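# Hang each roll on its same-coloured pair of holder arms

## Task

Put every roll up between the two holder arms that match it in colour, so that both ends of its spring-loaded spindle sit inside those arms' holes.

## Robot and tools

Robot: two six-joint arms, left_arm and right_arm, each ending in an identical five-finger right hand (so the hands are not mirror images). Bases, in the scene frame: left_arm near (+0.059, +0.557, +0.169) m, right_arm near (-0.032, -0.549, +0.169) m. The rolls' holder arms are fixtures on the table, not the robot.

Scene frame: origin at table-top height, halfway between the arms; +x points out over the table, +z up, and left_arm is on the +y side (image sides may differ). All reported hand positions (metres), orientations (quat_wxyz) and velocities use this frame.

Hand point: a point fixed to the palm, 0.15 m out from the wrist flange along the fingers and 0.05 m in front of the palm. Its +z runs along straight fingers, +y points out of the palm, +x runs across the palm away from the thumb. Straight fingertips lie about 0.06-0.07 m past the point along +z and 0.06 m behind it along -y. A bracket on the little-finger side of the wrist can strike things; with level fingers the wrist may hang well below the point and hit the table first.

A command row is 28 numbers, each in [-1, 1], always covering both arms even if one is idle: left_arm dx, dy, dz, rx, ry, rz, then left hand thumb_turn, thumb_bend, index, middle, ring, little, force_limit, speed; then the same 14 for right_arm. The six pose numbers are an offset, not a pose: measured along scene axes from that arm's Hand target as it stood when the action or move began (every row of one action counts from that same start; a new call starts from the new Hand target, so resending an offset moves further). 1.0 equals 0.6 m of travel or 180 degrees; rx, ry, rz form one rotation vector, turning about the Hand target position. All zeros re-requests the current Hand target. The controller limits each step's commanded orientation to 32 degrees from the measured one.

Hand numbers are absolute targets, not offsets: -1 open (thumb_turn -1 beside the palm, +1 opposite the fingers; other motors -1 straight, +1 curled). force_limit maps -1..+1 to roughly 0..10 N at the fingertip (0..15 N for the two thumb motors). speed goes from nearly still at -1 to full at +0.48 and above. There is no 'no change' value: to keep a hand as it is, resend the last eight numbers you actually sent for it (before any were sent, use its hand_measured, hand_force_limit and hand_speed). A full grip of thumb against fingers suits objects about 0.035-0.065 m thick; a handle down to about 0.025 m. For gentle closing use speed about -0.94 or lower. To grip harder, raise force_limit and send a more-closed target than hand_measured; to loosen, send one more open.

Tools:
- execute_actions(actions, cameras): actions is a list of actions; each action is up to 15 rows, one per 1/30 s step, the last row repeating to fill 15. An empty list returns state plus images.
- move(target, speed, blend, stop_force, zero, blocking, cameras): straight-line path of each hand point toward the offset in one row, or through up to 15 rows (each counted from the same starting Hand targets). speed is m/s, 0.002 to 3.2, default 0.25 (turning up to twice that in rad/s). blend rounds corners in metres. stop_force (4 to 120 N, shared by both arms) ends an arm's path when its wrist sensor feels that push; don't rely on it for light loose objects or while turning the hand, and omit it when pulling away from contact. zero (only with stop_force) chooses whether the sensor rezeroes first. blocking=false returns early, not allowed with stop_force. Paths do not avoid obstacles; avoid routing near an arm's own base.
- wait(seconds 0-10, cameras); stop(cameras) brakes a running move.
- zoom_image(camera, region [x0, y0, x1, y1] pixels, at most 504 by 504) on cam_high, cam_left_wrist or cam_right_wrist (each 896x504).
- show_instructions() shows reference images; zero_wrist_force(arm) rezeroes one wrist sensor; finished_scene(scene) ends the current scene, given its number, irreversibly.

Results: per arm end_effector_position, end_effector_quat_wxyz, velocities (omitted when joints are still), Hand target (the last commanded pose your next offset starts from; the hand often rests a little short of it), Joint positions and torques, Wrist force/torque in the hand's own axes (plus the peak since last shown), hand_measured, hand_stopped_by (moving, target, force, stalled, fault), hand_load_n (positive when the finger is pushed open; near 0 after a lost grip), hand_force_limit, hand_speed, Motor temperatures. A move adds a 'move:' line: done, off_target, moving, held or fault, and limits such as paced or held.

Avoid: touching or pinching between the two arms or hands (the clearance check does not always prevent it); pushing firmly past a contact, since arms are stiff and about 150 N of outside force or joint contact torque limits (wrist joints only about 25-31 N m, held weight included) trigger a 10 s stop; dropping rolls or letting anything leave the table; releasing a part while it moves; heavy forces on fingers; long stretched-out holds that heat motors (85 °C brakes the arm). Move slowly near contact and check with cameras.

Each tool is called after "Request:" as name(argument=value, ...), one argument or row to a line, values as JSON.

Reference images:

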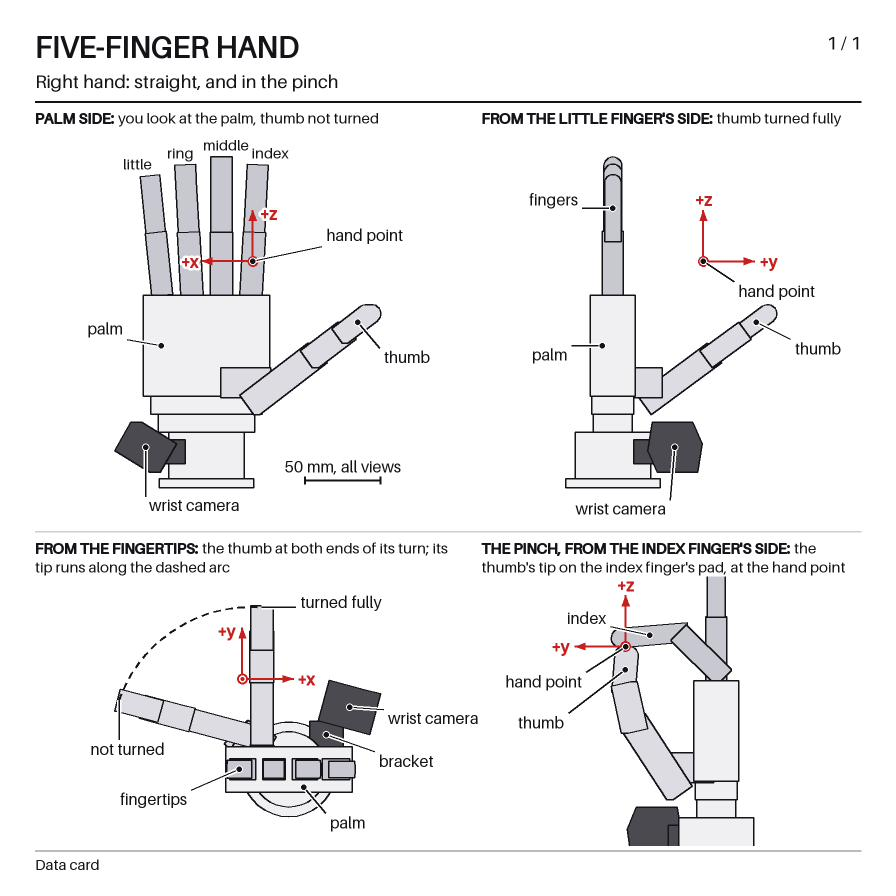

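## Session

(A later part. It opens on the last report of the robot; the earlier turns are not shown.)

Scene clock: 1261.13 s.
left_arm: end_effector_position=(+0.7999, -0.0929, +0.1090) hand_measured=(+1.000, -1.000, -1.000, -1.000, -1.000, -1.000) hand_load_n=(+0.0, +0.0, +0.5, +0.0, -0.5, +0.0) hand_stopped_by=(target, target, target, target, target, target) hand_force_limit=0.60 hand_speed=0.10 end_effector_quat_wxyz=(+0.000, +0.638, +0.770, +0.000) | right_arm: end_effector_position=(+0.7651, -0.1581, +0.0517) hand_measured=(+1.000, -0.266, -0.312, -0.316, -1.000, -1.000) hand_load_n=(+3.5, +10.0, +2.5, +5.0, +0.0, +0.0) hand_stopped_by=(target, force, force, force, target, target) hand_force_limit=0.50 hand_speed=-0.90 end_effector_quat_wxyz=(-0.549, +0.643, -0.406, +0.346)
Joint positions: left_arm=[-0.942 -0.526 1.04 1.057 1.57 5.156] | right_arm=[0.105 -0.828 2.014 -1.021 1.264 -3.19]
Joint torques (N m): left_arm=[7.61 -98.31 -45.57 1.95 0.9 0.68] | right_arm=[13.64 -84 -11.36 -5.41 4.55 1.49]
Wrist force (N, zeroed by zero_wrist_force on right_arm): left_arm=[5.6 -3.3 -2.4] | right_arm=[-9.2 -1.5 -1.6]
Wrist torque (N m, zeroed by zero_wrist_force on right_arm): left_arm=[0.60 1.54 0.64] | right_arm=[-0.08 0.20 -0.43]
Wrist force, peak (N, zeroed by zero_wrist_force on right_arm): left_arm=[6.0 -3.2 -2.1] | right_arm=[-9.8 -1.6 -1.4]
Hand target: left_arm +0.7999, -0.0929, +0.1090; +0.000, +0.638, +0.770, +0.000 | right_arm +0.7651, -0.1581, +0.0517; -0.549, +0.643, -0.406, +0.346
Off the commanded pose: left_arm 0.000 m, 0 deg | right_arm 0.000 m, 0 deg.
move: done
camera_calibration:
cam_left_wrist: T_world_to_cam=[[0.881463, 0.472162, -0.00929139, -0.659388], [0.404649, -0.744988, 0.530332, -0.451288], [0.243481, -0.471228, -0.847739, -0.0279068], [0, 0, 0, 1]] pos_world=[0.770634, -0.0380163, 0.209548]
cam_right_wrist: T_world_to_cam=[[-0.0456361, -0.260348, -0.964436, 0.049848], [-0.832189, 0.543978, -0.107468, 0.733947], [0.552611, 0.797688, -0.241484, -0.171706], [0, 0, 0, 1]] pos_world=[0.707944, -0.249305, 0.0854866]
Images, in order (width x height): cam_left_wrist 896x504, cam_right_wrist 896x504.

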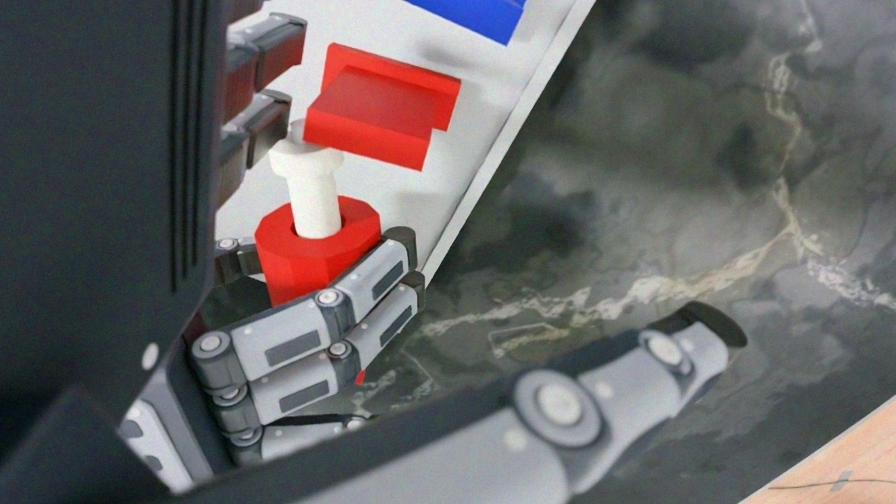

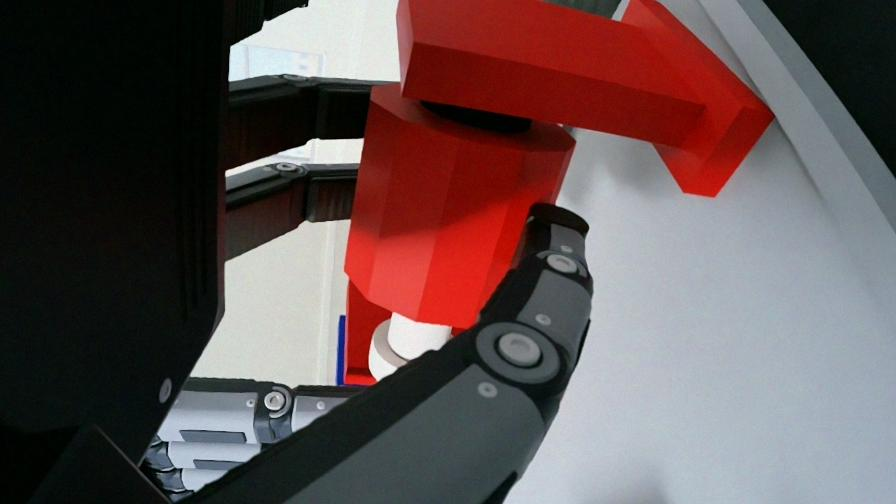

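Request:
move(
  target=[0.0157, 0.0058, 0, 0, 0, 0, 1, -1, -1, -1, -1, -1, 0.6, 0.1, 0.0052, 0.006, 0, 0, 0, -0.0333, 1, 0.45, 0.25, 0.25, -1, -1, 0.5, -0.9],
  speed=0.01,
  stop_force=10,
  cameras=["cam_left_wrist", "cam_right_wrist"],
)

Request:
zoom_image(
  camera="cam_left_wrist",
  region=[220, 60, 470, 260],
)

Request:
zoom_image(
  camera="cam_right_wrist",
  region=[380, 60, 600, 170],
)

Scene clock: 1269.70 s.
left_arm: end_effector_position=(+0.8054, -0.0908, +0.1090) hand_measured=(+1.000, -1.000, -1.000, -1.000, -1.000, -1.000) hand_load_n=(+0.0, +0.0, +1.5, +0.0, +0.0, +0.0) hand_stopped_by=(target, target, target, target, target, target) hand_force_limit=0.60 hand_speed=0.10 end_effector_quat_wxyz=(+0.000, +0.638, +0.770, +0.000) | right_arm: end_effector_position=(+0.7683, -0.1545, +0.0517) hand_measured=(+1.000, -0.266, -0.312, -0.316, -1.000, -1.000) hand_load_n=(+2.0, +11.5, +0.0, +5.0, +0.0, +0.0) hand_stopped_by=(target, force, force, force, target, target) hand_force_limit=0.50 hand_speed=-0.90 end_effector_quat_wxyz=(-0.531, +0.620, -0.439, +0.375)
Joint positions: left_arm=[-0.935 -0.521 1.03 1.062 1.57 5.162] | right_arm=[0.151 -0.827 2.01 -1.025 1.413 -3.166]
Joint torques (N m): left_arm=[-15.98 -115.07 -32.39 -1.28 -0.52 -1.91] | right_arm=[18.42 -67.07 -30.12 -0.77 3.84 1.69]
Wrist force (N, zeroed by zero_wrist_force on right_arm): left_arm=[2.9 -10.8 -3.4] | right_arm=[-6.0 2.6 -6.4]
Wrist torque (N m, zeroed by zero_wrist_force on right_arm): left_arm=[1.13 1.42 0.53] | right_arm=[-0.05 0.25 -0.39]
Wrist force, peak (N, zeroed by zero_wrist_force on right_arm): left_arm=[3.3 -13.8 -1.9] | right_arm=[-9.6 -1.1 -2.0]
Hand target: left_arm +0.8054, -0.0908, +0.1090; +0.000, +0.638, +0.770, +0.000 (not the last commanded pose) | right_arm +0.7683, -0.1545, +0.0517; -0.531, +0.620, -0.439, +0.375
Off the commanded pose: left_arm 0.004 m, 0 deg | right_arm 0.000 m, 0 deg.
move: contact (left_arm)
camera_calibration:
cam_left_wrist: T_world_to_cam=[[0.881463, 0.472162, -0.0092909, -0.665269], [0.404648, -0.744989, 0.530332, -0.452063], [0.243481, -0.471228, -0.847739, -0.0283279], [0, 0, 0, 1]] pos_world=[0.776234, -0.0360163, 0.209548]
cam_right_wrist: T_world_to_cam=[[-0.0725889, -0.25415, -0.964437, 0.0725818], [-0.770854, 0.627885, -0.107443, 0.700446], [0.632862, 0.735641, -0.24149, -0.247512], [0, 0, 0, 1]] pos_world=[0.701851, -0.239273, 0.0854866]
Images, in order (width x height): cam_left_wrist 896x504, cam_right_wrist 896x504.

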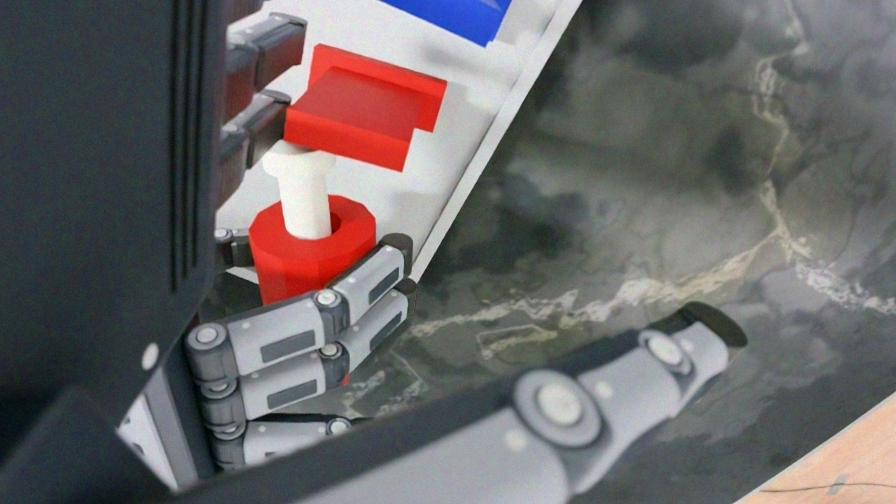

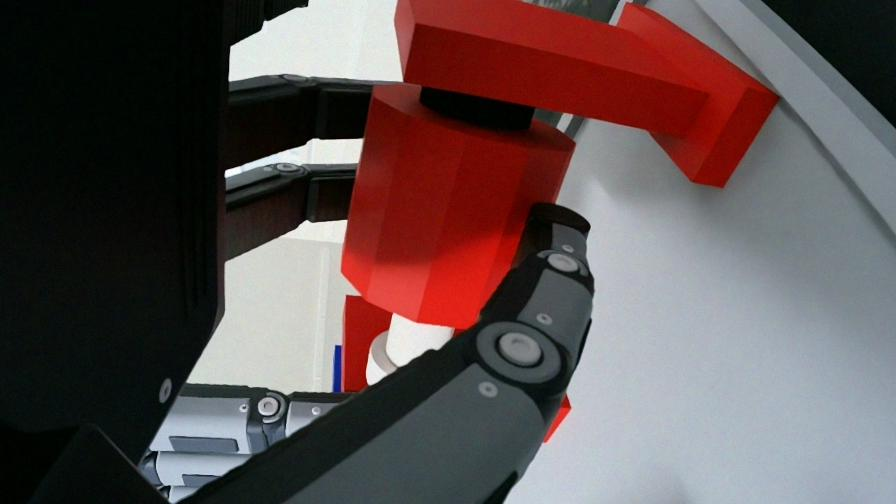

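Scaled by 2.016 from the camera's 896x504 image, which has a finer 1280x720 frame.

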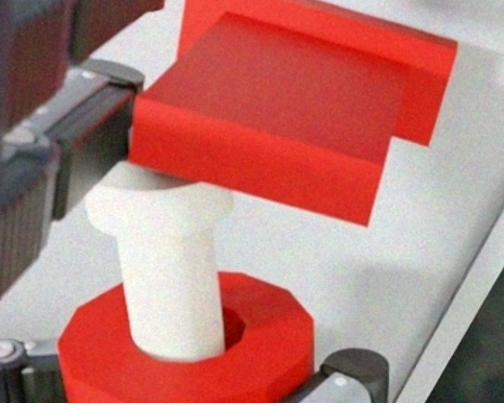

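Scaled by 2.291 from the camera's 896x504 image, which has a finer 1280x720 frame.

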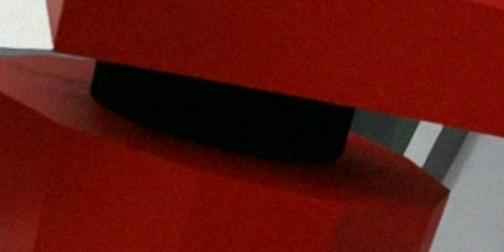

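Request:
move(
  target=[
    [-0.0018, -0.0008, 0, 0, 0, 0, 1, -1, -1, -1, -1, -1, 0.6, 0.1, 0, 0, 0, 0, 0, 0, 1, 0.45, 0.25, 0.25, -1, -1, 0.5, -0.9],
    [-0.001, -0.0045, 0, 0, 0, 0, 1, -1, -1, -1, -1, -1, 0.6, 0.1, 0, 0, 0, 0, 0, 0, 1, 0.45, 0.25, 0.25, -1, -1, 0.5, -0.9],
    [0.0062, -0.0027, 0, 0, 0, 0, 1, -1, -1, -1, -1, -1, 0.6, 0.1, 0, 0, 0, 0, 0, 0, 1, 0.45, 0.25, 0.25, -1, -1, 0.5, -0.9],
  ],
  speed=0.008,
  stop_force=13,
  zero=false,
  cameras=["cam_left_wrist", "cam_right_wrist"],
)

Request:
zoom_image(
  camera="cam_left_wrist",
  region=[220, 60, 470, 260],
)

Request:
zoom_image(
  camera="cam_right_wrist",
  region=[380, 60, 600, 170],
)

Scene clock: 1274.97 s.
left_arm: end_effector_position=(+0.8078, -0.0929, +0.1090) hand_measured=(+1.000, -1.000, -1.000, -1.000, -1.000, -1.000) hand_load_n=(+0.0, +0.0, +1.5, +0.0, -0.5, +0.0) hand_stopped_by=(target, target, target, target, target, target) hand_force_limit=0.60 hand_speed=0.10 end_effector_quat_wxyz=(+0.000, +0.638, +0.770, +0.000) | right_arm: end_effector_position=(+0.7683, -0.1545, +0.0517) hand_measured=(+1.000, -0.266, -0.312, -0.316, -1.000, -1.000) hand_load_n=(+2.5, +10.5, +0.0, +6.5, +0.0, +0.0) hand_stopped_by=(target, force, force, force, target, target) hand_force_limit=0.50 hand_speed=-0.90 end_effector_quat_wxyz=(-0.531, +0.620, -0.439, +0.375)
Joint positions: left_arm=[-0.934 -0.516 1.019 1.067 1.57 5.163] | right_arm=[0.151 -0.827 2.01 -1.025 1.413 -3.166]
Joint torques (N m): left_arm=[-15.56 -119.17 -32.71 -1.41 -4.05 -1.7] | right_arm=[14.4 -72 -21.37 -0.9 0.39 1.26]
Wrist force (N, zeroed by zero_wrist_force on right_arm): left_arm=[0.6 -11.2 0.9] | right_arm=[-5.2 1.9 -3.4]
Wrist torque (N m, zeroed by zero_wrist_force on right_arm): left_arm=[0.94 1.19 0.40] | right_arm=[-0.03 0.28 -0.36]
Wrist force, peak (N, zeroed by zero_wrist_force on right_arm): left_arm=[1.8 -17.7 0.6] | right_arm=[-6.2 2.8 -6.8]
Hand target: left_arm +0.8078, -0.0929, +0.1090; +0.000, +0.638, +0.770, +0.000 (not the last commanded pose) | right_arm +0.7683, -0.1545, +0.0517; -0.531, +0.620, -0.439, +0.375
Off the commanded pose: left_arm 0.001 m, 0 deg | right_arm 0.000 m, 0 deg.
move: contact (left_arm); path passed 2 of 3 targets
camera_calibration:
cam_left_wrist: T_world_to_cam=[[0.881532, 0.472031, -0.00935823, -0.666485], [0.404547, -0.744989, 0.530408, -0.454461], [0.243397, -0.471357, -0.847691, -0.0298042], [0, 0, 0, 1]] pos_world=[0.778634, -0.0380157, 0.209548]
cam_right_wrist: T_world_to_cam=[[-0.0725836, -0.254145, -0.964439, 0.0725868], [-0.770805, 0.627942, -0.107462, 0.700504], [0.632923, 0.735594, -0.241474, -0.24763], [0, 0, 0, 1]] pos_world=[0.701951, -0.239273, 0.0854866]
Images, in order (width x height): cam_left_wrist 896x504, cam_right_wrist 896x504.

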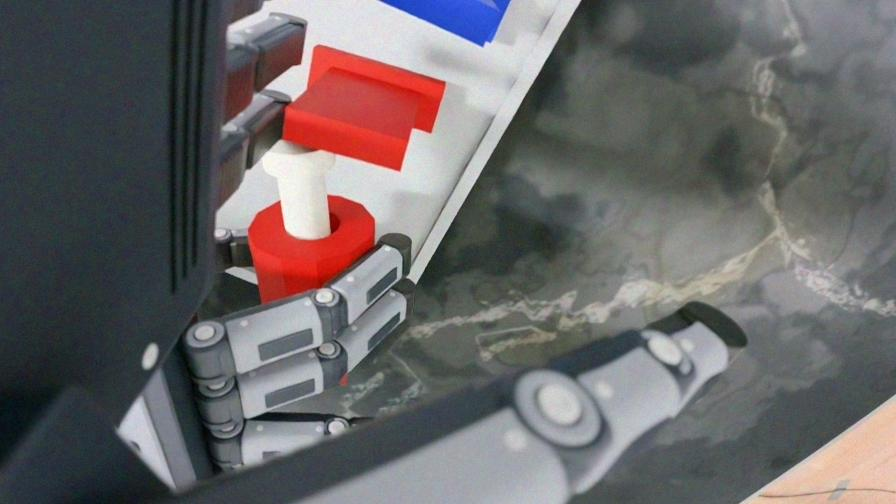

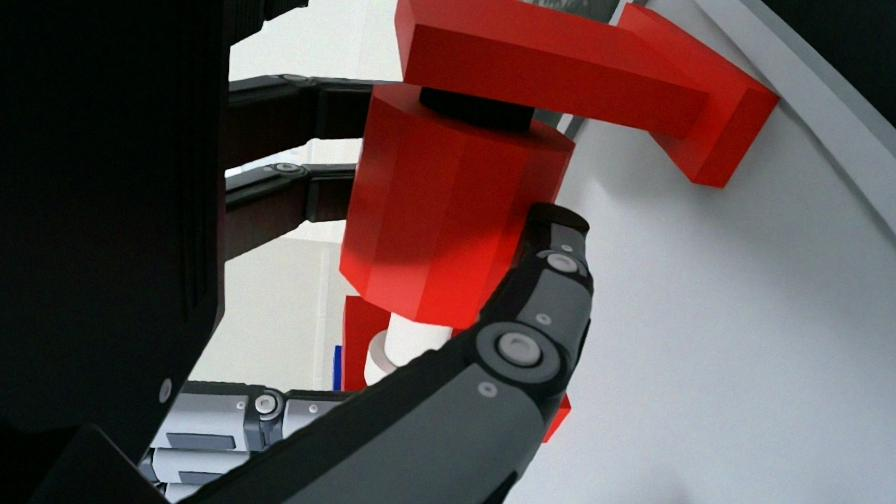

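Scaled by 2.016 from the camera's 896x504 image, which has a finer 1280x720 frame.

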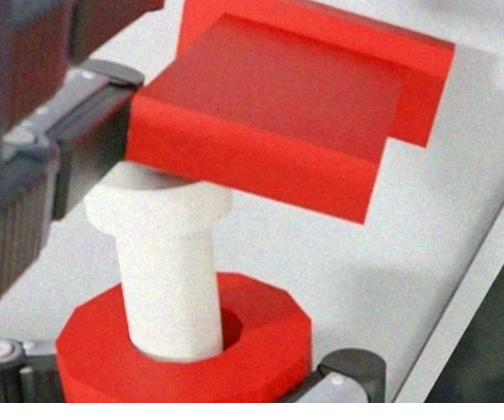

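Scaled by 2.291 from the camera's 896x504 image, which has a finer 1280x720 frame.

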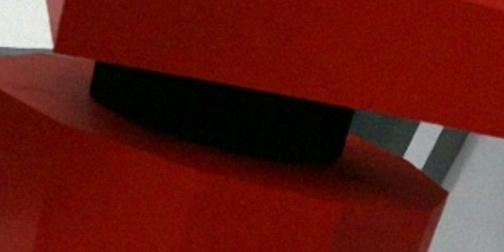

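Request:
move(
  target=[
    [-0.0072, -0.0018, 0, 0, 0, 0, 1, -1, -1, -1, -1, -1, 0.6, 0.1, 0, 0, 0, 0, 0, 0, 1, 0.45, 0.25, 0.25, -1, -1, 0.5, -0.9],
    [-0.0058, -0.0075, 0, 0, 0, 0, 1, -1, -1, -1, -1, -1, 0.6, 0.1, 0, 0, 0, 0, 0, 0, 1, 0.45, 0.25, 0.25, -1, -1, 0.5, -0.9],
  ],
  speed=0.01,
  stop_force=16,
  zero=false,
  cameras=["cam_left_wrist", "cam_right_wrist"],
)

Request:
zoom_image(
  camera="cam_left_wrist",
  region=[220, 60, 470, 260],
)

Request:
zoom_image(
  camera="cam_right_wrist",
  region=[380, 60, 600, 170],
)

Scene clock: 1277.90 s.
left_arm: end_effector_position=(+0.8044, -0.0974, +0.1090) hand_measured=(+1.000, -1.000, -1.000, -1.000, -1.000, -1.000) hand_load_n=(+0.0, +0.0, +0.5, +0.0, +0.0, +0.0) hand_stopped_by=(target, target, target, target, target, target) hand_force_limit=0.60 hand_speed=0.10 end_effector_quat_wxyz=(+0.000, +0.638, +0.770, +0.000) | right_arm: end_effector_position=(+0.7683, -0.1545, +0.0517) hand_measured=(+1.000, -0.266, -0.312, -0.316, -1.000, -1.000) hand_load_n=(+2.0, +10.5, +0.0, +7.0, +0.0, +0.0) hand_stopped_by=(target, force, force, force, target, target) hand_force_limit=0.50 hand_speed=-0.90 end_effector_quat_wxyz=(-0.531, +0.620, -0.439, +0.375)
Joint positions: left_arm=[-0.94 -0.515 1.018 1.068 1.57 5.157] | right_arm=[0.151 -0.827 2.01 -1.025 1.413 -3.166]
Joint torques (N m): left_arm=[-24.69 -102.87 -48.09 1.04 0.51 -2.04] | right_arm=[15.14 -71.43 -16.2 -0.89 -0.91 1.55]
Wrist force (N, zeroed by zero_wrist_force on right_arm): left_arm=[8.8 -3.5 2.4] | right_arm=[-5.1 1.9 -2.3]
Wrist torque (N m, zeroed by zero_wrist_force on right_arm): left_arm=[0.42 1.77 0.82] | right_arm=[-0.06 0.18 -0.36]
Wrist force, peak (N, zeroed by zero_wrist_force on right_arm): left_arm=[0.6 -11.7 1.0] | right_arm=[-5.1 1.4 -4.4]
Hand target: left_arm +0.8044, -0.0974, +0.1090; +0.000, +0.638, +0.770, +0.000 | right_arm +0.7683, -0.1545, +0.0517; -0.531, +0.620, -0.439, +0.375
Off the commanded pose: left_arm 0.000 m, 0 deg | right_arm 0.000 m, 0 deg.
move: done
camera_calibration:
cam_left_wrist: T_world_to_cam=[[0.881532, 0.472031, -0.00935823, -0.661276], [0.404547, -0.744989, 0.530408, -0.456398], [0.243397, -0.471357, -0.847691, -0.0310734], [0, 0, 0, 1]] pos_world=[0.775134, -0.0425157, 0.209548]
cam_right_wrist: T_world_to_cam=[[-0.0725889, -0.25415, -0.964437, 0.0725818], [-0.770854, 0.627885, -0.107443, 0.700446], [0.632862, 0.735641, -0.24149, -0.247512], [0, 0, 0, 1]] pos_world=[0.701851, -0.239273, 0.0854866]
Images, in order (width x height): cam_left_wrist 896x504, cam_right_wrist 896x504.

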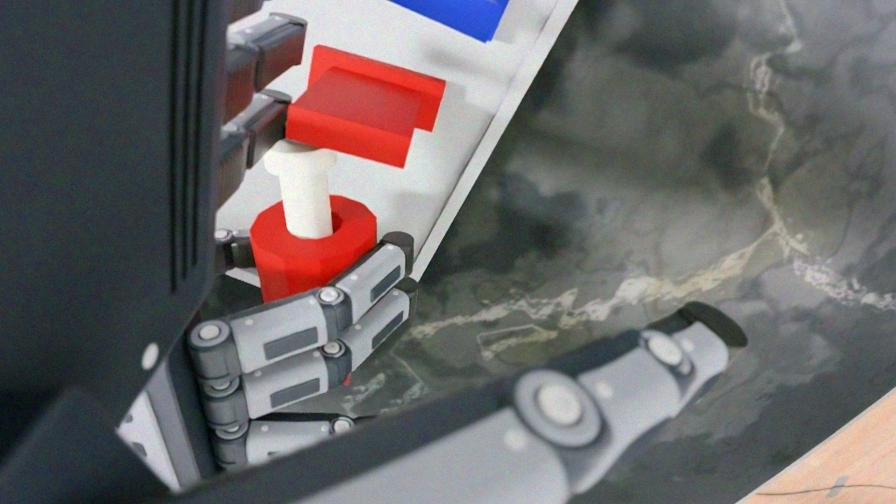

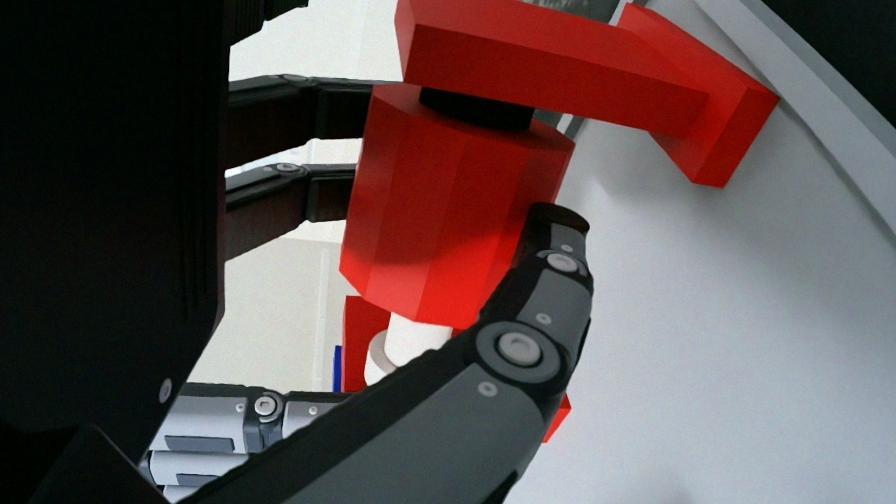

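Scaled by 2.016 from the camera's 896x504 image, which has a finer 1280x720 frame.

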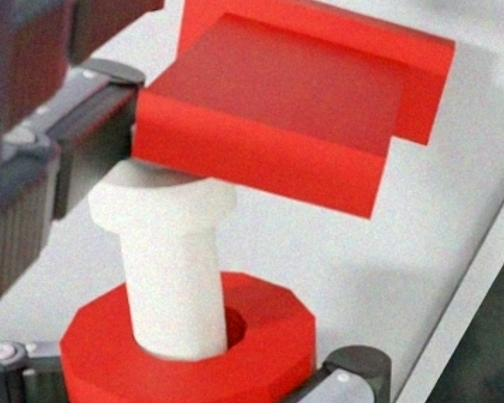

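Scaled by 2.291 from the camera's 896x504 image, which has a finer 1280x720 frame.

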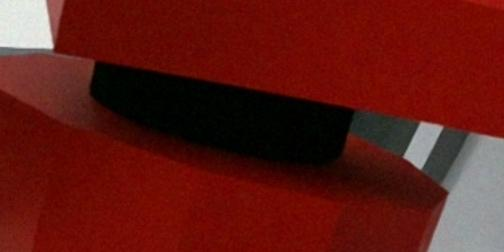

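Request:
zoom_image(
  camera="cam_right_wrist",
  region=[310, 270, 490, 400],
)

Scaled by 2.800 from the camera's 896x504 image, which has a finer 1280x720 frame.

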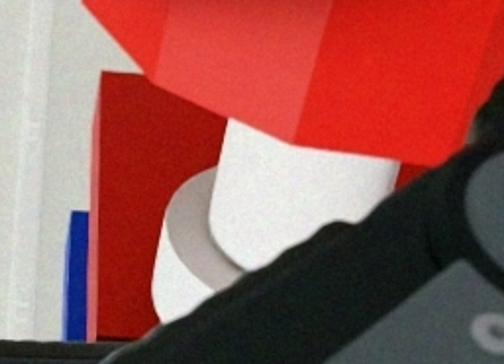

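Request:
move(
  target=[-0.0105, 0.0171, 0, 0, 0, 0, 1, -1, -1, -1, -1, -1, 0.6, 0.1, 0, 0, 0, 0, 0, 0, 1, 0.45, 0.25, 0.25, -1, -1, 0.5, -0.9],
  speed=0.03,
)

Request:
move(
  target=[-0.0126, 0.0206, 0, 0, 0, 0, 1, -1, -1, -1, -1, -1, 0.6, 0.1, 0.0002, -0.0005, -0.0056, -0.0232, -0.0094, 0, 1, 0.45, 0.25, 0.25, -1, -1, 0.5, -0.9],
  speed=0.02,
  cameras=["cam_left_wrist", "cam_right_wrist"],
)

Request:
zoom_image(
  camera="cam_right_wrist",
  region=[310, 270, 490, 400],
)

Request:
zoom_image(
  camera="cam_right_wrist",
  region=[380, 60, 600, 170],
)

Request:
zoom_image(
  camera="cam_left_wrist",
  region=[220, 60, 470, 260],
)

Scene clock: 1286.27 s.
left_arm: end_effector_position=(+0.7981, -0.0871, +0.1090) hand_measured=(+1.000, -1.000, -1.000, -1.000, -1.000, -1.000) hand_load_n=(+0.0, +0.0, +0.0, +0.0, +0.0, +0.0) hand_stopped_by=(target, target, target, target, target, target) hand_force_limit=0.60 hand_speed=0.10 end_effector_quat_wxyz=(+0.000, +0.638, +0.770, +0.000) | right_arm: end_effector_position=(+0.7682, -0.1545, +0.0517) hand_measured=(+1.000, -0.266, -0.312, -0.316, -1.000, -1.000) hand_load_n=(+2.5, +11.0, +0.0, +6.5, +0.0, +0.0) hand_stopped_by=(target, force, force, force, target, target) hand_force_limit=0.50 hand_speed=-0.90 end_effector_quat_wxyz=(-0.531, +0.620, -0.439, +0.375)
Joint positions: left_arm=[-0.939 -0.535 1.058 1.048 1.57 5.158] | right_arm=[0.151 -0.827 2.01 -1.025 1.413 -3.166]
Joint torques (N m): left_arm=[10.1 -113.14 -25.4 0.38 0.24 0.87] | right_arm=[8.42 -73.57 -15.76 -0.96 -0.95 1.72]
Wrist force (N, zeroed by zero_wrist_force on right_arm): left_arm=[-6.8 0.6 -2.6] | right_arm=[-5.5 2.1 -2.7]
Wrist torque (N m, zeroed by zero_wrist_force on right_arm): left_arm=[0.30 1.02 -0.09] | right_arm=[-0.12 0.26 -0.40]
Wrist force, peak (N, zeroed by zero_wrist_force on right_arm): left_arm=[9.5 -4.1 2.8] | right_arm=[-5.4 2.5 -3.0]
Hand target: left_arm +0.7981, -0.0871, +0.1090; +0.000, +0.638, +0.770, +0.000 | right_arm +0.7683, -0.1545, +0.0517; -0.531, +0.620, -0.439, +0.375
Off the commanded pose: left_arm 0.000 m, 0 deg | right_arm 0.000 m, 0 deg.
move: done

Scene clock: 1288.57 s.
left_arm: end_effector_position=(+0.7905, -0.0748, +0.1090) hand_measured=(+1.000, -1.000, -1.000, -1.000, -1.000, -1.000) hand_load_n=(+0.0, +0.0, +0.0, +0.0, +0.0, +0.0) hand_stopped_by=(target, target, target, target, target, target) hand_force_limit=0.60 hand_speed=0.10 end_effector_quat_wxyz=(+0.000, +0.638, +0.770, +0.000) | right_arm: end_effector_position=(+0.7684, -0.1548, +0.0484) hand_measured=(+1.000, -0.266, -0.312, -0.316, -1.000, -1.000) hand_load_n=(+2.0, +8.5, +1.5, +6.5, +0.0, +0.0) hand_stopped_by=(target, force, force, force, target, target) hand_force_limit=0.50 hand_speed=-0.90 end_effector_quat_wxyz=(-0.514, +0.634, -0.418, +0.400)
Joint positions: left_arm=[-0.938 -0.557 1.104 1.024 1.57 5.16] | right_arm=[0.164 -0.823 2.01 -1.032 1.437 -3.24]
Joint torques (N m): left_arm=[11.03 -111.07 -23.59 0.87 -0.8 0.92] | right_arm=[18.79 -64.74 -27.45 -5.24 2.29 -2.3]
Wrist force (N, zeroed by zero_wrist_force on right_arm): left_arm=[-6.6 0.7 -2.9] | right_arm=[-2.6 -5.0 -6.3]
Wrist torque (N m, zeroed by zero_wrist_force on right_arm): left_arm=[0.33 1.01 -0.08] | right_arm=[-0.12 0.35 -0.23]
Wrist force, peak (N, zeroed by zero_wrist_force on right_arm): left_arm=[-7.1 0.4 -3.2] | right_arm=[-2.6 -5.0 -6.3]
Hand target: left_arm +0.7905, -0.0747, +0.1090; +0.000, +0.638, +0.770, +0.000 | right_arm +0.7684, -0.1548, +0.0484; -0.514, +0.634, -0.418, +0.400
Off the commanded pose: left_arm 0.000 m, 0 deg | right_arm 0.000 m, 0 deg.
move: done
camera_calibration:
cam_left_wrist: T_world_to_cam=[[0.881532, 0.472031, -0.00935823, -0.659779], [0.404547, -0.744989, 0.530408, -0.433978], [0.243397, -0.471357, -0.847691, -0.0170618], [0, 0, 0, 1]] pos_world=[0.761334, -0.0199157, 0.209548]
cam_right_wrist: T_world_to_cam=[[-0.04438, -0.32364, -0.945139, 0.0359124], [-0.766717, 0.617543, -0.175461, 0.698812], [0.64045, 0.716867, -0.275547, -0.255336], [0, 0, 0, 1]] pos_world=[0.700915, -0.236882, 0.0861994]
Images, in order (width x height): cam_left_wrist 896x504, cam_right_wrist 896x504.

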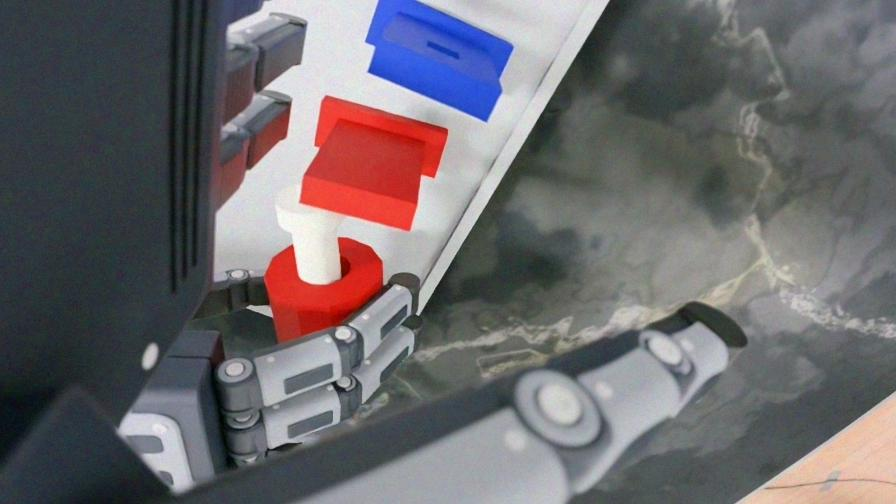

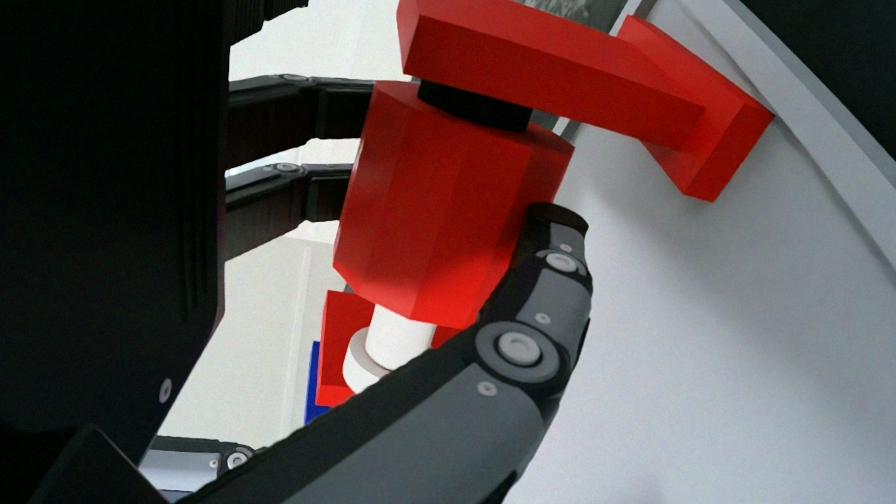

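Scaled by 2.800 from the camera's 896x504 image, which has a finer 1280x720 frame.

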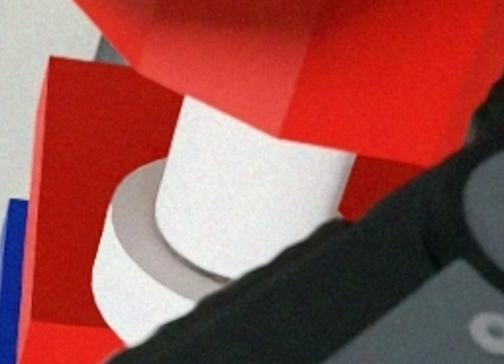

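Scaled by 2.291 from the camera's 896x504 image, which has a finer 1280x720 frame.

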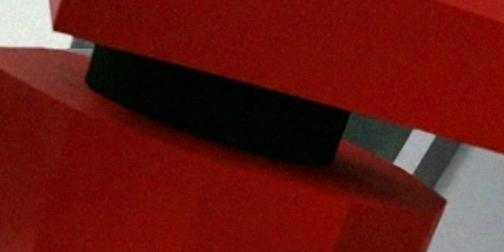

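Scaled by 2.016 from the camera's 896x504 image, which has a finer 1280x720 frame.

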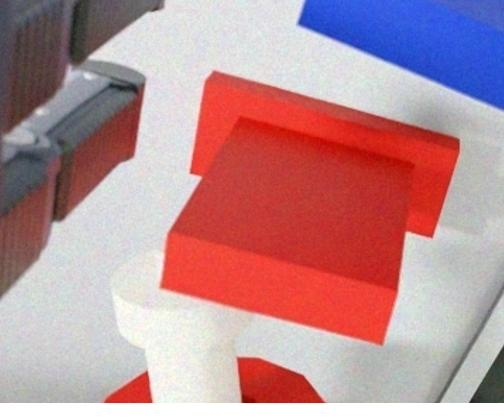

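Request:
move(
  target=[
    [-0.0048, -0.0012, 0, 0, 0, 0, 1, -1, -1, -1, -1, -1, 0.6, 0.1, 0, 0, 0, 0, 0, 0, 1, 0.45, 0.25, 0.25, -1, -1, 0.5, -0.9],
    [0.0025, -0.032, 0, 0, 0, 0, 1, -1, -1, -1, -1, -1, 0.6, 0.1, 0, 0, 0, 0, 0, 0, 1, 0.45, 0.25, 0.25, -1, -1, 0.5, -0.9],
    [0.022, -0.0273, 0, 0, 0, 0, 1, -1, -1, -1, -1, -1, 0.6, 0.1, 0, 0, 0, 0, 0, 0, 1, 0.45, 0.25, 0.25, -1, -1, 0.5, -0.9],
  ],
  speed=[0.03, 0.03, 0.012],
  stop_force=6,
  cameras=["cam_left_wrist", "cam_right_wrist"],
)

Request:
zoom_image(
  camera="cam_left_wrist",
  region=[220, 60, 470, 260],
)

Scene clock: 1294.40 s.
left_arm: end_effector_position=(+0.8029, -0.0912, +0.1090) hand_measured=(+1.000, -1.000, -1.000, -1.000, -1.000, -1.000) hand_load_n=(+0.0, +0.0, +0.0, +0.0, +0.0, +0.0) hand_stopped_by=(target, target, target, target, target, target) hand_force_limit=0.60 hand_speed=0.10 end_effector_quat_wxyz=(+0.000, +0.638, +0.770, +0.000) | right_arm: end_effector_position=(+0.7684, -0.1548, +0.0484) hand_measured=(+1.000, -0.266, -0.312, -0.316, -1.000, -1.000) hand_load_n=(+2.0, +8.5, +2.0, +6.5, +0.0, +0.0) hand_stopped_by=(target, force, force, force, target, target) hand_force_limit=0.50 hand_speed=-0.90 end_effector_quat_wxyz=(-0.514, +0.634, -0.418, +0.400)
Joint positions: left_arm=[-0.938 -0.524 1.036 1.059 1.57 5.16] | right_arm=[0.164 -0.823 2.01 -1.032 1.437 -3.241]
Joint torques (N m): left_arm=[-23.92 -115.35 -30.47 -1.01 -0.37 -1.73] | right_arm=[21.45 -64.31 -26.13 -4.97 1.29 -1.96]
Wrist force (N, zeroed by zero_wrist_force on right_arm): left_arm=[1.6 -1.8 -2.9] | right_arm=[-2.8 -4.2 -6.5]
Wrist torque (N m, zeroed by zero_wrist_force on right_arm): left_arm=[0.37 1.57 0.37] | right_arm=[0.04 0.39 -0.22]
Wrist force, peak (N, zeroed by zero_wrist_force on right_arm): left_arm=[-7.4 0.2 -3.4] | right_arm=[-3.3 -4.4 -6.8]
Hand target: left_arm +0.8029, -0.0912, +0.1090; +0.000, +0.638, +0.770, +0.000 (not the last commanded pose) | right_arm +0.7684, -0.1548, +0.0484; -0.514, +0.634, -0.418, +0.400
Off the commanded pose: left_arm 0.001 m, 0 deg | right_arm 0.000 m, 0 deg.
move: contact (left_arm); path passed 2 of 3 targets
camera_calibration:
cam_left_wrist: T_world_to_cam=[[0.881513, 0.472066, -0.00937413, -0.662902], [0.404657, -0.745109, 0.530156, -0.451325], [0.243284, -0.471133, -0.847848, -0.0277292], [0, 0, 0, 1]] pos_world=[0.773734, -0.0364166, 0.209548]
cam_right_wrist: T_world_to_cam=[[-0.0443831, -0.323786, -0.945089, 0.0358758], [-0.766644, 0.617598, -0.175585, 0.698785], [0.640537, 0.716753, -0.27564, -0.255416], [0, 0, 0, 1]] pos_world=[0.700915, -0.236882, 0.0861995]
Images, in order (width x height): cam_left_wrist 896x504, cam_right_wrist 896x504.

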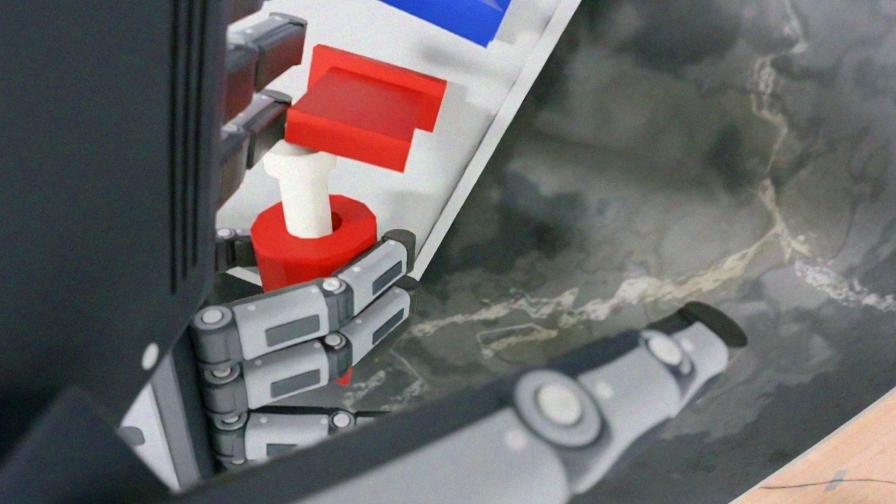

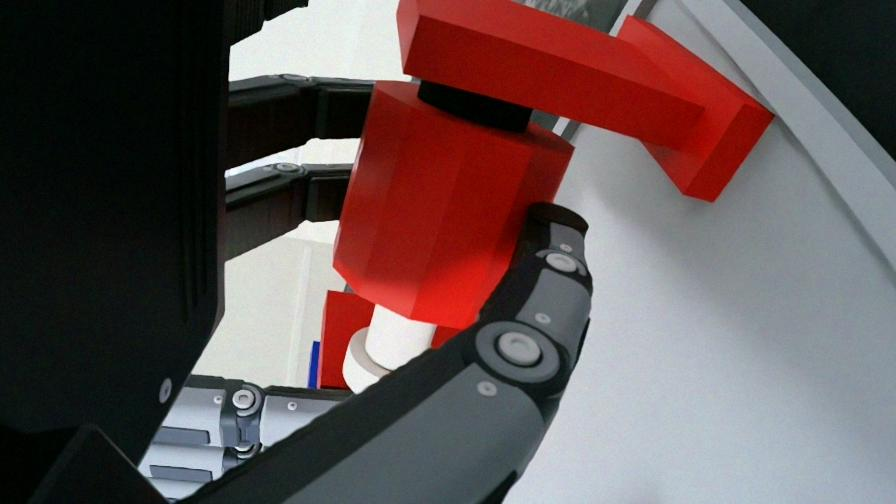

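Scaled by 2.016 from the camera's 896x504 image, which has a finer 1280x720 frame.

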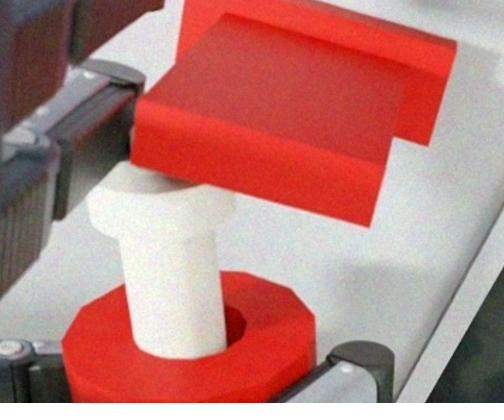

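Request:
move(
  target=[
    [-0.0012, 0.005, 0, 0, 0, 0, 1, -1, -1, -1, -1, -1, 0.6, 0.1, 0, 0, 0, 0, 0, 0, 1, 0.45, 0.25, 0.25, -1, -1, 0.5, -0.9],
    [-0.0227, -0.0002, 0, 0, 0, 0, 1, -1, -1, -1, -1, -1, 0.6, 0.1, 0, 0, 0, 0, 0, 0, 1, 0.45, 0.25, 0.25, -1, -1, 0.5, -0.9],
    [-0.0175, -0.0222, 0, 0, 0, 0, 1, -1, -1, -1, -1, -1, 0.6, 0.1, 0, 0, 0, 0, 0, 0, 1, 0.45, 0.25, 0.25, -1, -1, 0.5, -0.9],
  ],
  speed=0.04,
  cameras=["cam_left_wrist"],
)

Request:
zoom_image(
  camera="cam_left_wrist",
  region=[220, 60, 470, 260],
)

Scene clock: 1297.40 s.
left_arm: end_effector_position=(+0.7924, -0.1045, +0.1090) hand_measured=(+1.000, -1.000, -1.000, -1.000, -1.000, -1.000) hand_load_n=(+0.0, +0.0, +0.0, +0.0, +0.0, +0.0) hand_stopped_by=(target, target, target, target, target, target) hand_force_limit=0.60 hand_speed=0.10 end_effector_quat_wxyz=(+0.000, +0.638, +0.770, +0.000) | right_arm: end_effector_position=(+0.7684, -0.1548, +0.0484) hand_measured=(+1.000, -0.266, -0.312, -0.316, -1.000, -1.000) hand_load_n=(+2.0, +8.5, +2.0, +6.5, +0.0, +0.0) hand_stopped_by=(target, force, force, force, target, target) hand_force_limit=0.50 hand_speed=-0.90 end_effector_quat_wxyz=(-0.514, +0.634, -0.418, +0.400)
Joint positions: left_arm=[-0.956 -0.521 1.031 1.062 1.57 5.142] | right_arm=[0.164 -0.823 2.01 -1.032 1.437 -3.241]
Joint torques (N m): left_arm=[-18.98 -94.35 -39 6.69 0.41 -2.98] | right_arm=[16.27 -63.82 -24.1 -4.1 -0.37 -1.64]
Wrist force (N, zeroed by zero_wrist_force on right_arm): left_arm=[-7.2 -0.9 -4.0] | right_arm=[-3.2 -4.4 -6.6]
Wrist torque (N m, zeroed by zero_wrist_force on right_arm): left_arm=[0.16 1.12 -0.16] | right_arm=[-0.03 0.37 -0.24]
Wrist force, peak (N, zeroed by zero_wrist_force on right_arm): left_arm=[-7.8 -2.1 -4.3] | right_arm=[-3.2 -4.2 -7.3]
Hand target: left_arm +0.7924, -0.1045, +0.1090; +0.000, +0.638, +0.770, +0.000 | right_arm +0.7684, -0.1548, +0.0484; -0.514, +0.634, -0.418, +0.400
Off the commanded pose: left_arm 0.000 m, 0 deg | right_arm 0.000 m, 0 deg.
move: done
camera_calibration:
cam_left_wrist: T_world_to_cam=[[0.881513, 0.472066, -0.00937413, -0.647326], [0.404657, -0.745109, 0.530156, -0.456871], [0.243284, -0.471133, -0.847848, -0.0313693], [0, 0, 0, 1]] pos_world=[0.763134, -0.0496166, 0.209548]
Images, in order (width x height): cam_left_wrist 896x504.

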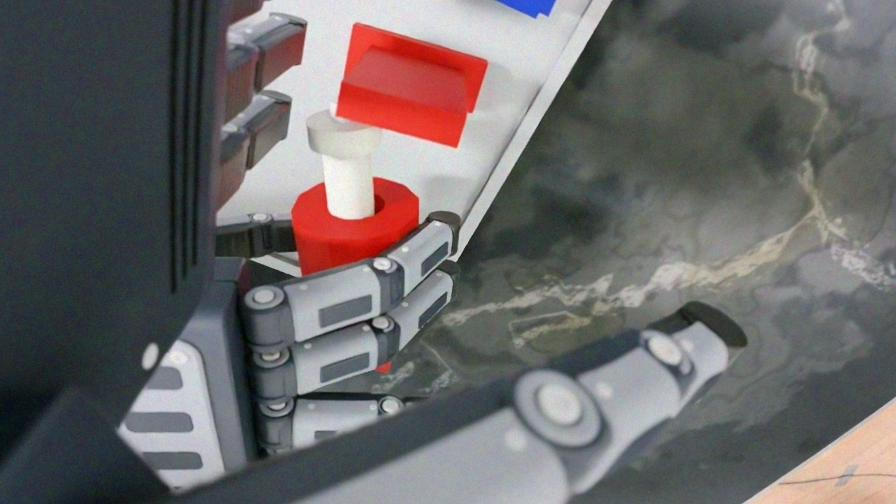

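Scaled by 2.016 from the camera's 896x504 image, which has a finer 1280x720 frame.

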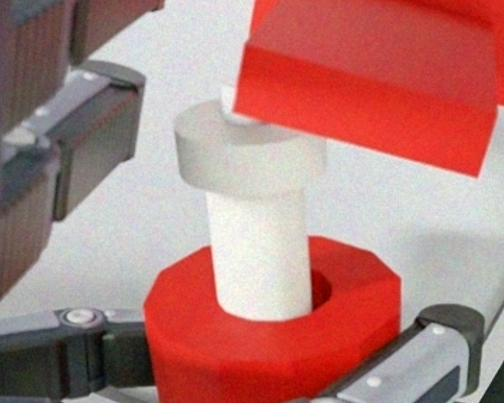

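Request:
move(
  target=[
    [-0.0012, 0.0049, 0, 0, 0, 0, 1, -1, -1, -1, -1, -1, 0.6, 0.1, 0, 0, 0, 0, 0, 0, 1, 0.45, 0.25, 0.25, -1, -1, 0.5, -0.9],
    [0.0264, 0.0115, 0, 0, 0, 0, 1, -1, -1, -1, -1, -1, 0.6, 0.1, 0, 0, 0, 0, 0, 0, 1, 0.45, 0.25, 0.25, -1, -1, 0.5, -0.9],
  ],
  speed=[0.03, 0.012],
  stop_force=9,
  cameras=["cam_left_wrist", "cam_right_wrist"],
)

Request:
zoom_image(
  camera="cam_left_wrist",
  region=[220, 60, 470, 260],
)

Request:
zoom_image(
  camera="cam_right_wrist",
  region=[380, 60, 600, 170],
)

Scene clock: 1300.93 s.
left_arm: end_effector_position=(+0.8003, -0.0995, +0.1090) hand_measured=(+1.000, -1.000, -1.000, -1.000, -1.000, -1.000) hand_load_n=(+0.0, +0.0, +0.5, +0.0, +0.0, +0.0) hand_stopped_by=(target, target, target, target, target, target) hand_force_limit=0.60 hand_speed=0.10 end_effector_quat_wxyz=(+0.000, +0.638, +0.770, +0.000) | right_arm: end_effector_position=(+0.7684, -0.1548, +0.0484) hand_measured=(+1.000, -0.266, -0.312, -0.316, -1.000, -1.000) hand_load_n=(+2.0, +8.5, +2.0, +6.5, -0.5, +0.0) hand_stopped_by=(target, force, force, force, target, target) hand_force_limit=0.50 hand_speed=-0.90 end_effector_quat_wxyz=(-0.514, +0.634, -0.418, +0.400)
Joint positions: left_arm=[-0.945 -0.517 1.023 1.066 1.57 5.152] | right_arm=[0.164 -0.823 2.01 -1.032 1.437 -3.241]
Joint torques (N m): left_arm=[-14.82 -116.26 -27.07 0.33 -4.82 -1.8] | right_arm=[14.43 -63.76 -21.99 -3.38 -1.37 -1]
Wrist force (N, zeroed by zero_wrist_force on right_arm): left_arm=[-6.7 -6.9 -3.8] | right_arm=[-2.6 -4.3 -5.9]
Wrist torque (N m, zeroed by zero_wrist_force on right_arm): left_arm=[0.53 1.17 -0.11] | right_arm=[-0.04 0.32 -0.22]
Wrist force, peak (N, zeroed by zero_wrist_force on right_arm): left_arm=[-6.1 -12.4 -3.9] | right_arm=[-3.6 -4.5 -6.9]
Hand target: left_arm +0.8003, -0.0995, +0.1090; +0.000, +0.638, +0.770, +0.000 (not the last commanded pose) | right_arm +0.7684, -0.1548, +0.0484; -0.514, +0.634, -0.418, +0.400
Off the commanded pose: left_arm 0.008 m, 0 deg | right_arm 0.000 m, 0 deg.
move: contact (left_arm); path passed 1 of 2 targets
camera_calibration:
cam_left_wrist: T_world_to_cam=[[0.881535, 0.472024, -0.0094488, -0.656695], [0.404666, -0.745128, 0.530122, -0.456458], [0.24319, -0.471145, -0.847869, -0.0309306], [0, 0, 0, 1]] pos_world=[0.771135, -0.0447165, 0.209548]
cam_right_wrist: T_world_to_cam=[[-0.0443831, -0.323786, -0.945089, 0.0358758], [-0.766644, 0.617598, -0.175585, 0.698785], [0.640537, 0.716753, -0.27564, -0.255416], [0, 0, 0, 1]] pos_world=[0.700915, -0.236882, 0.0861995]
Images, in order (width x height): cam_left_wrist 896x504, cam_right_wrist 896x504.

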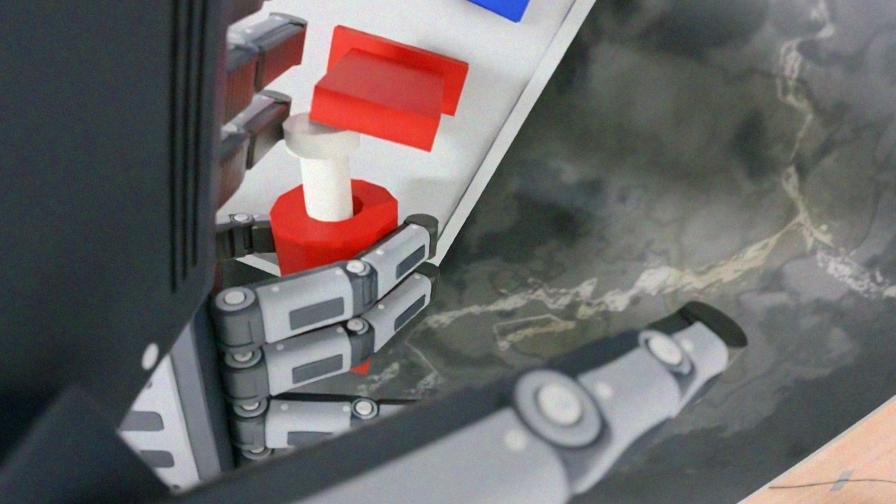

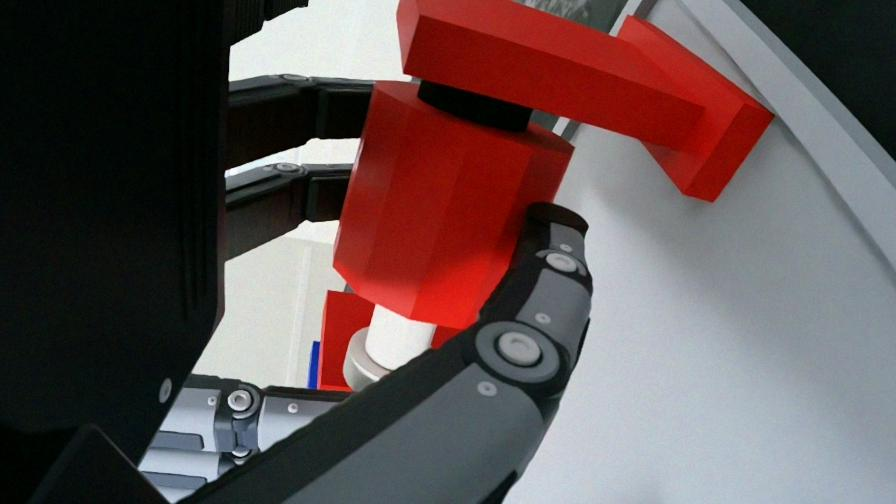

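Scaled by 2.016 from the camera's 896x504 image, which has a finer 1280x720 frame.

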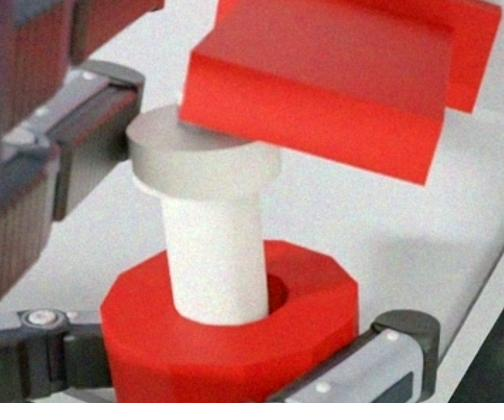

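Scaled by 2.291 from the camera's 896x504 image, which has a finer 1280x720 frame.

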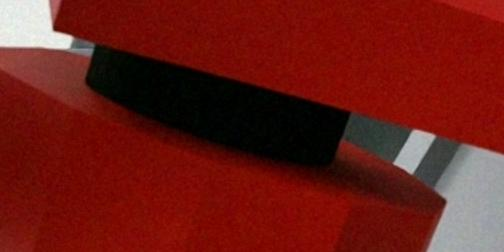

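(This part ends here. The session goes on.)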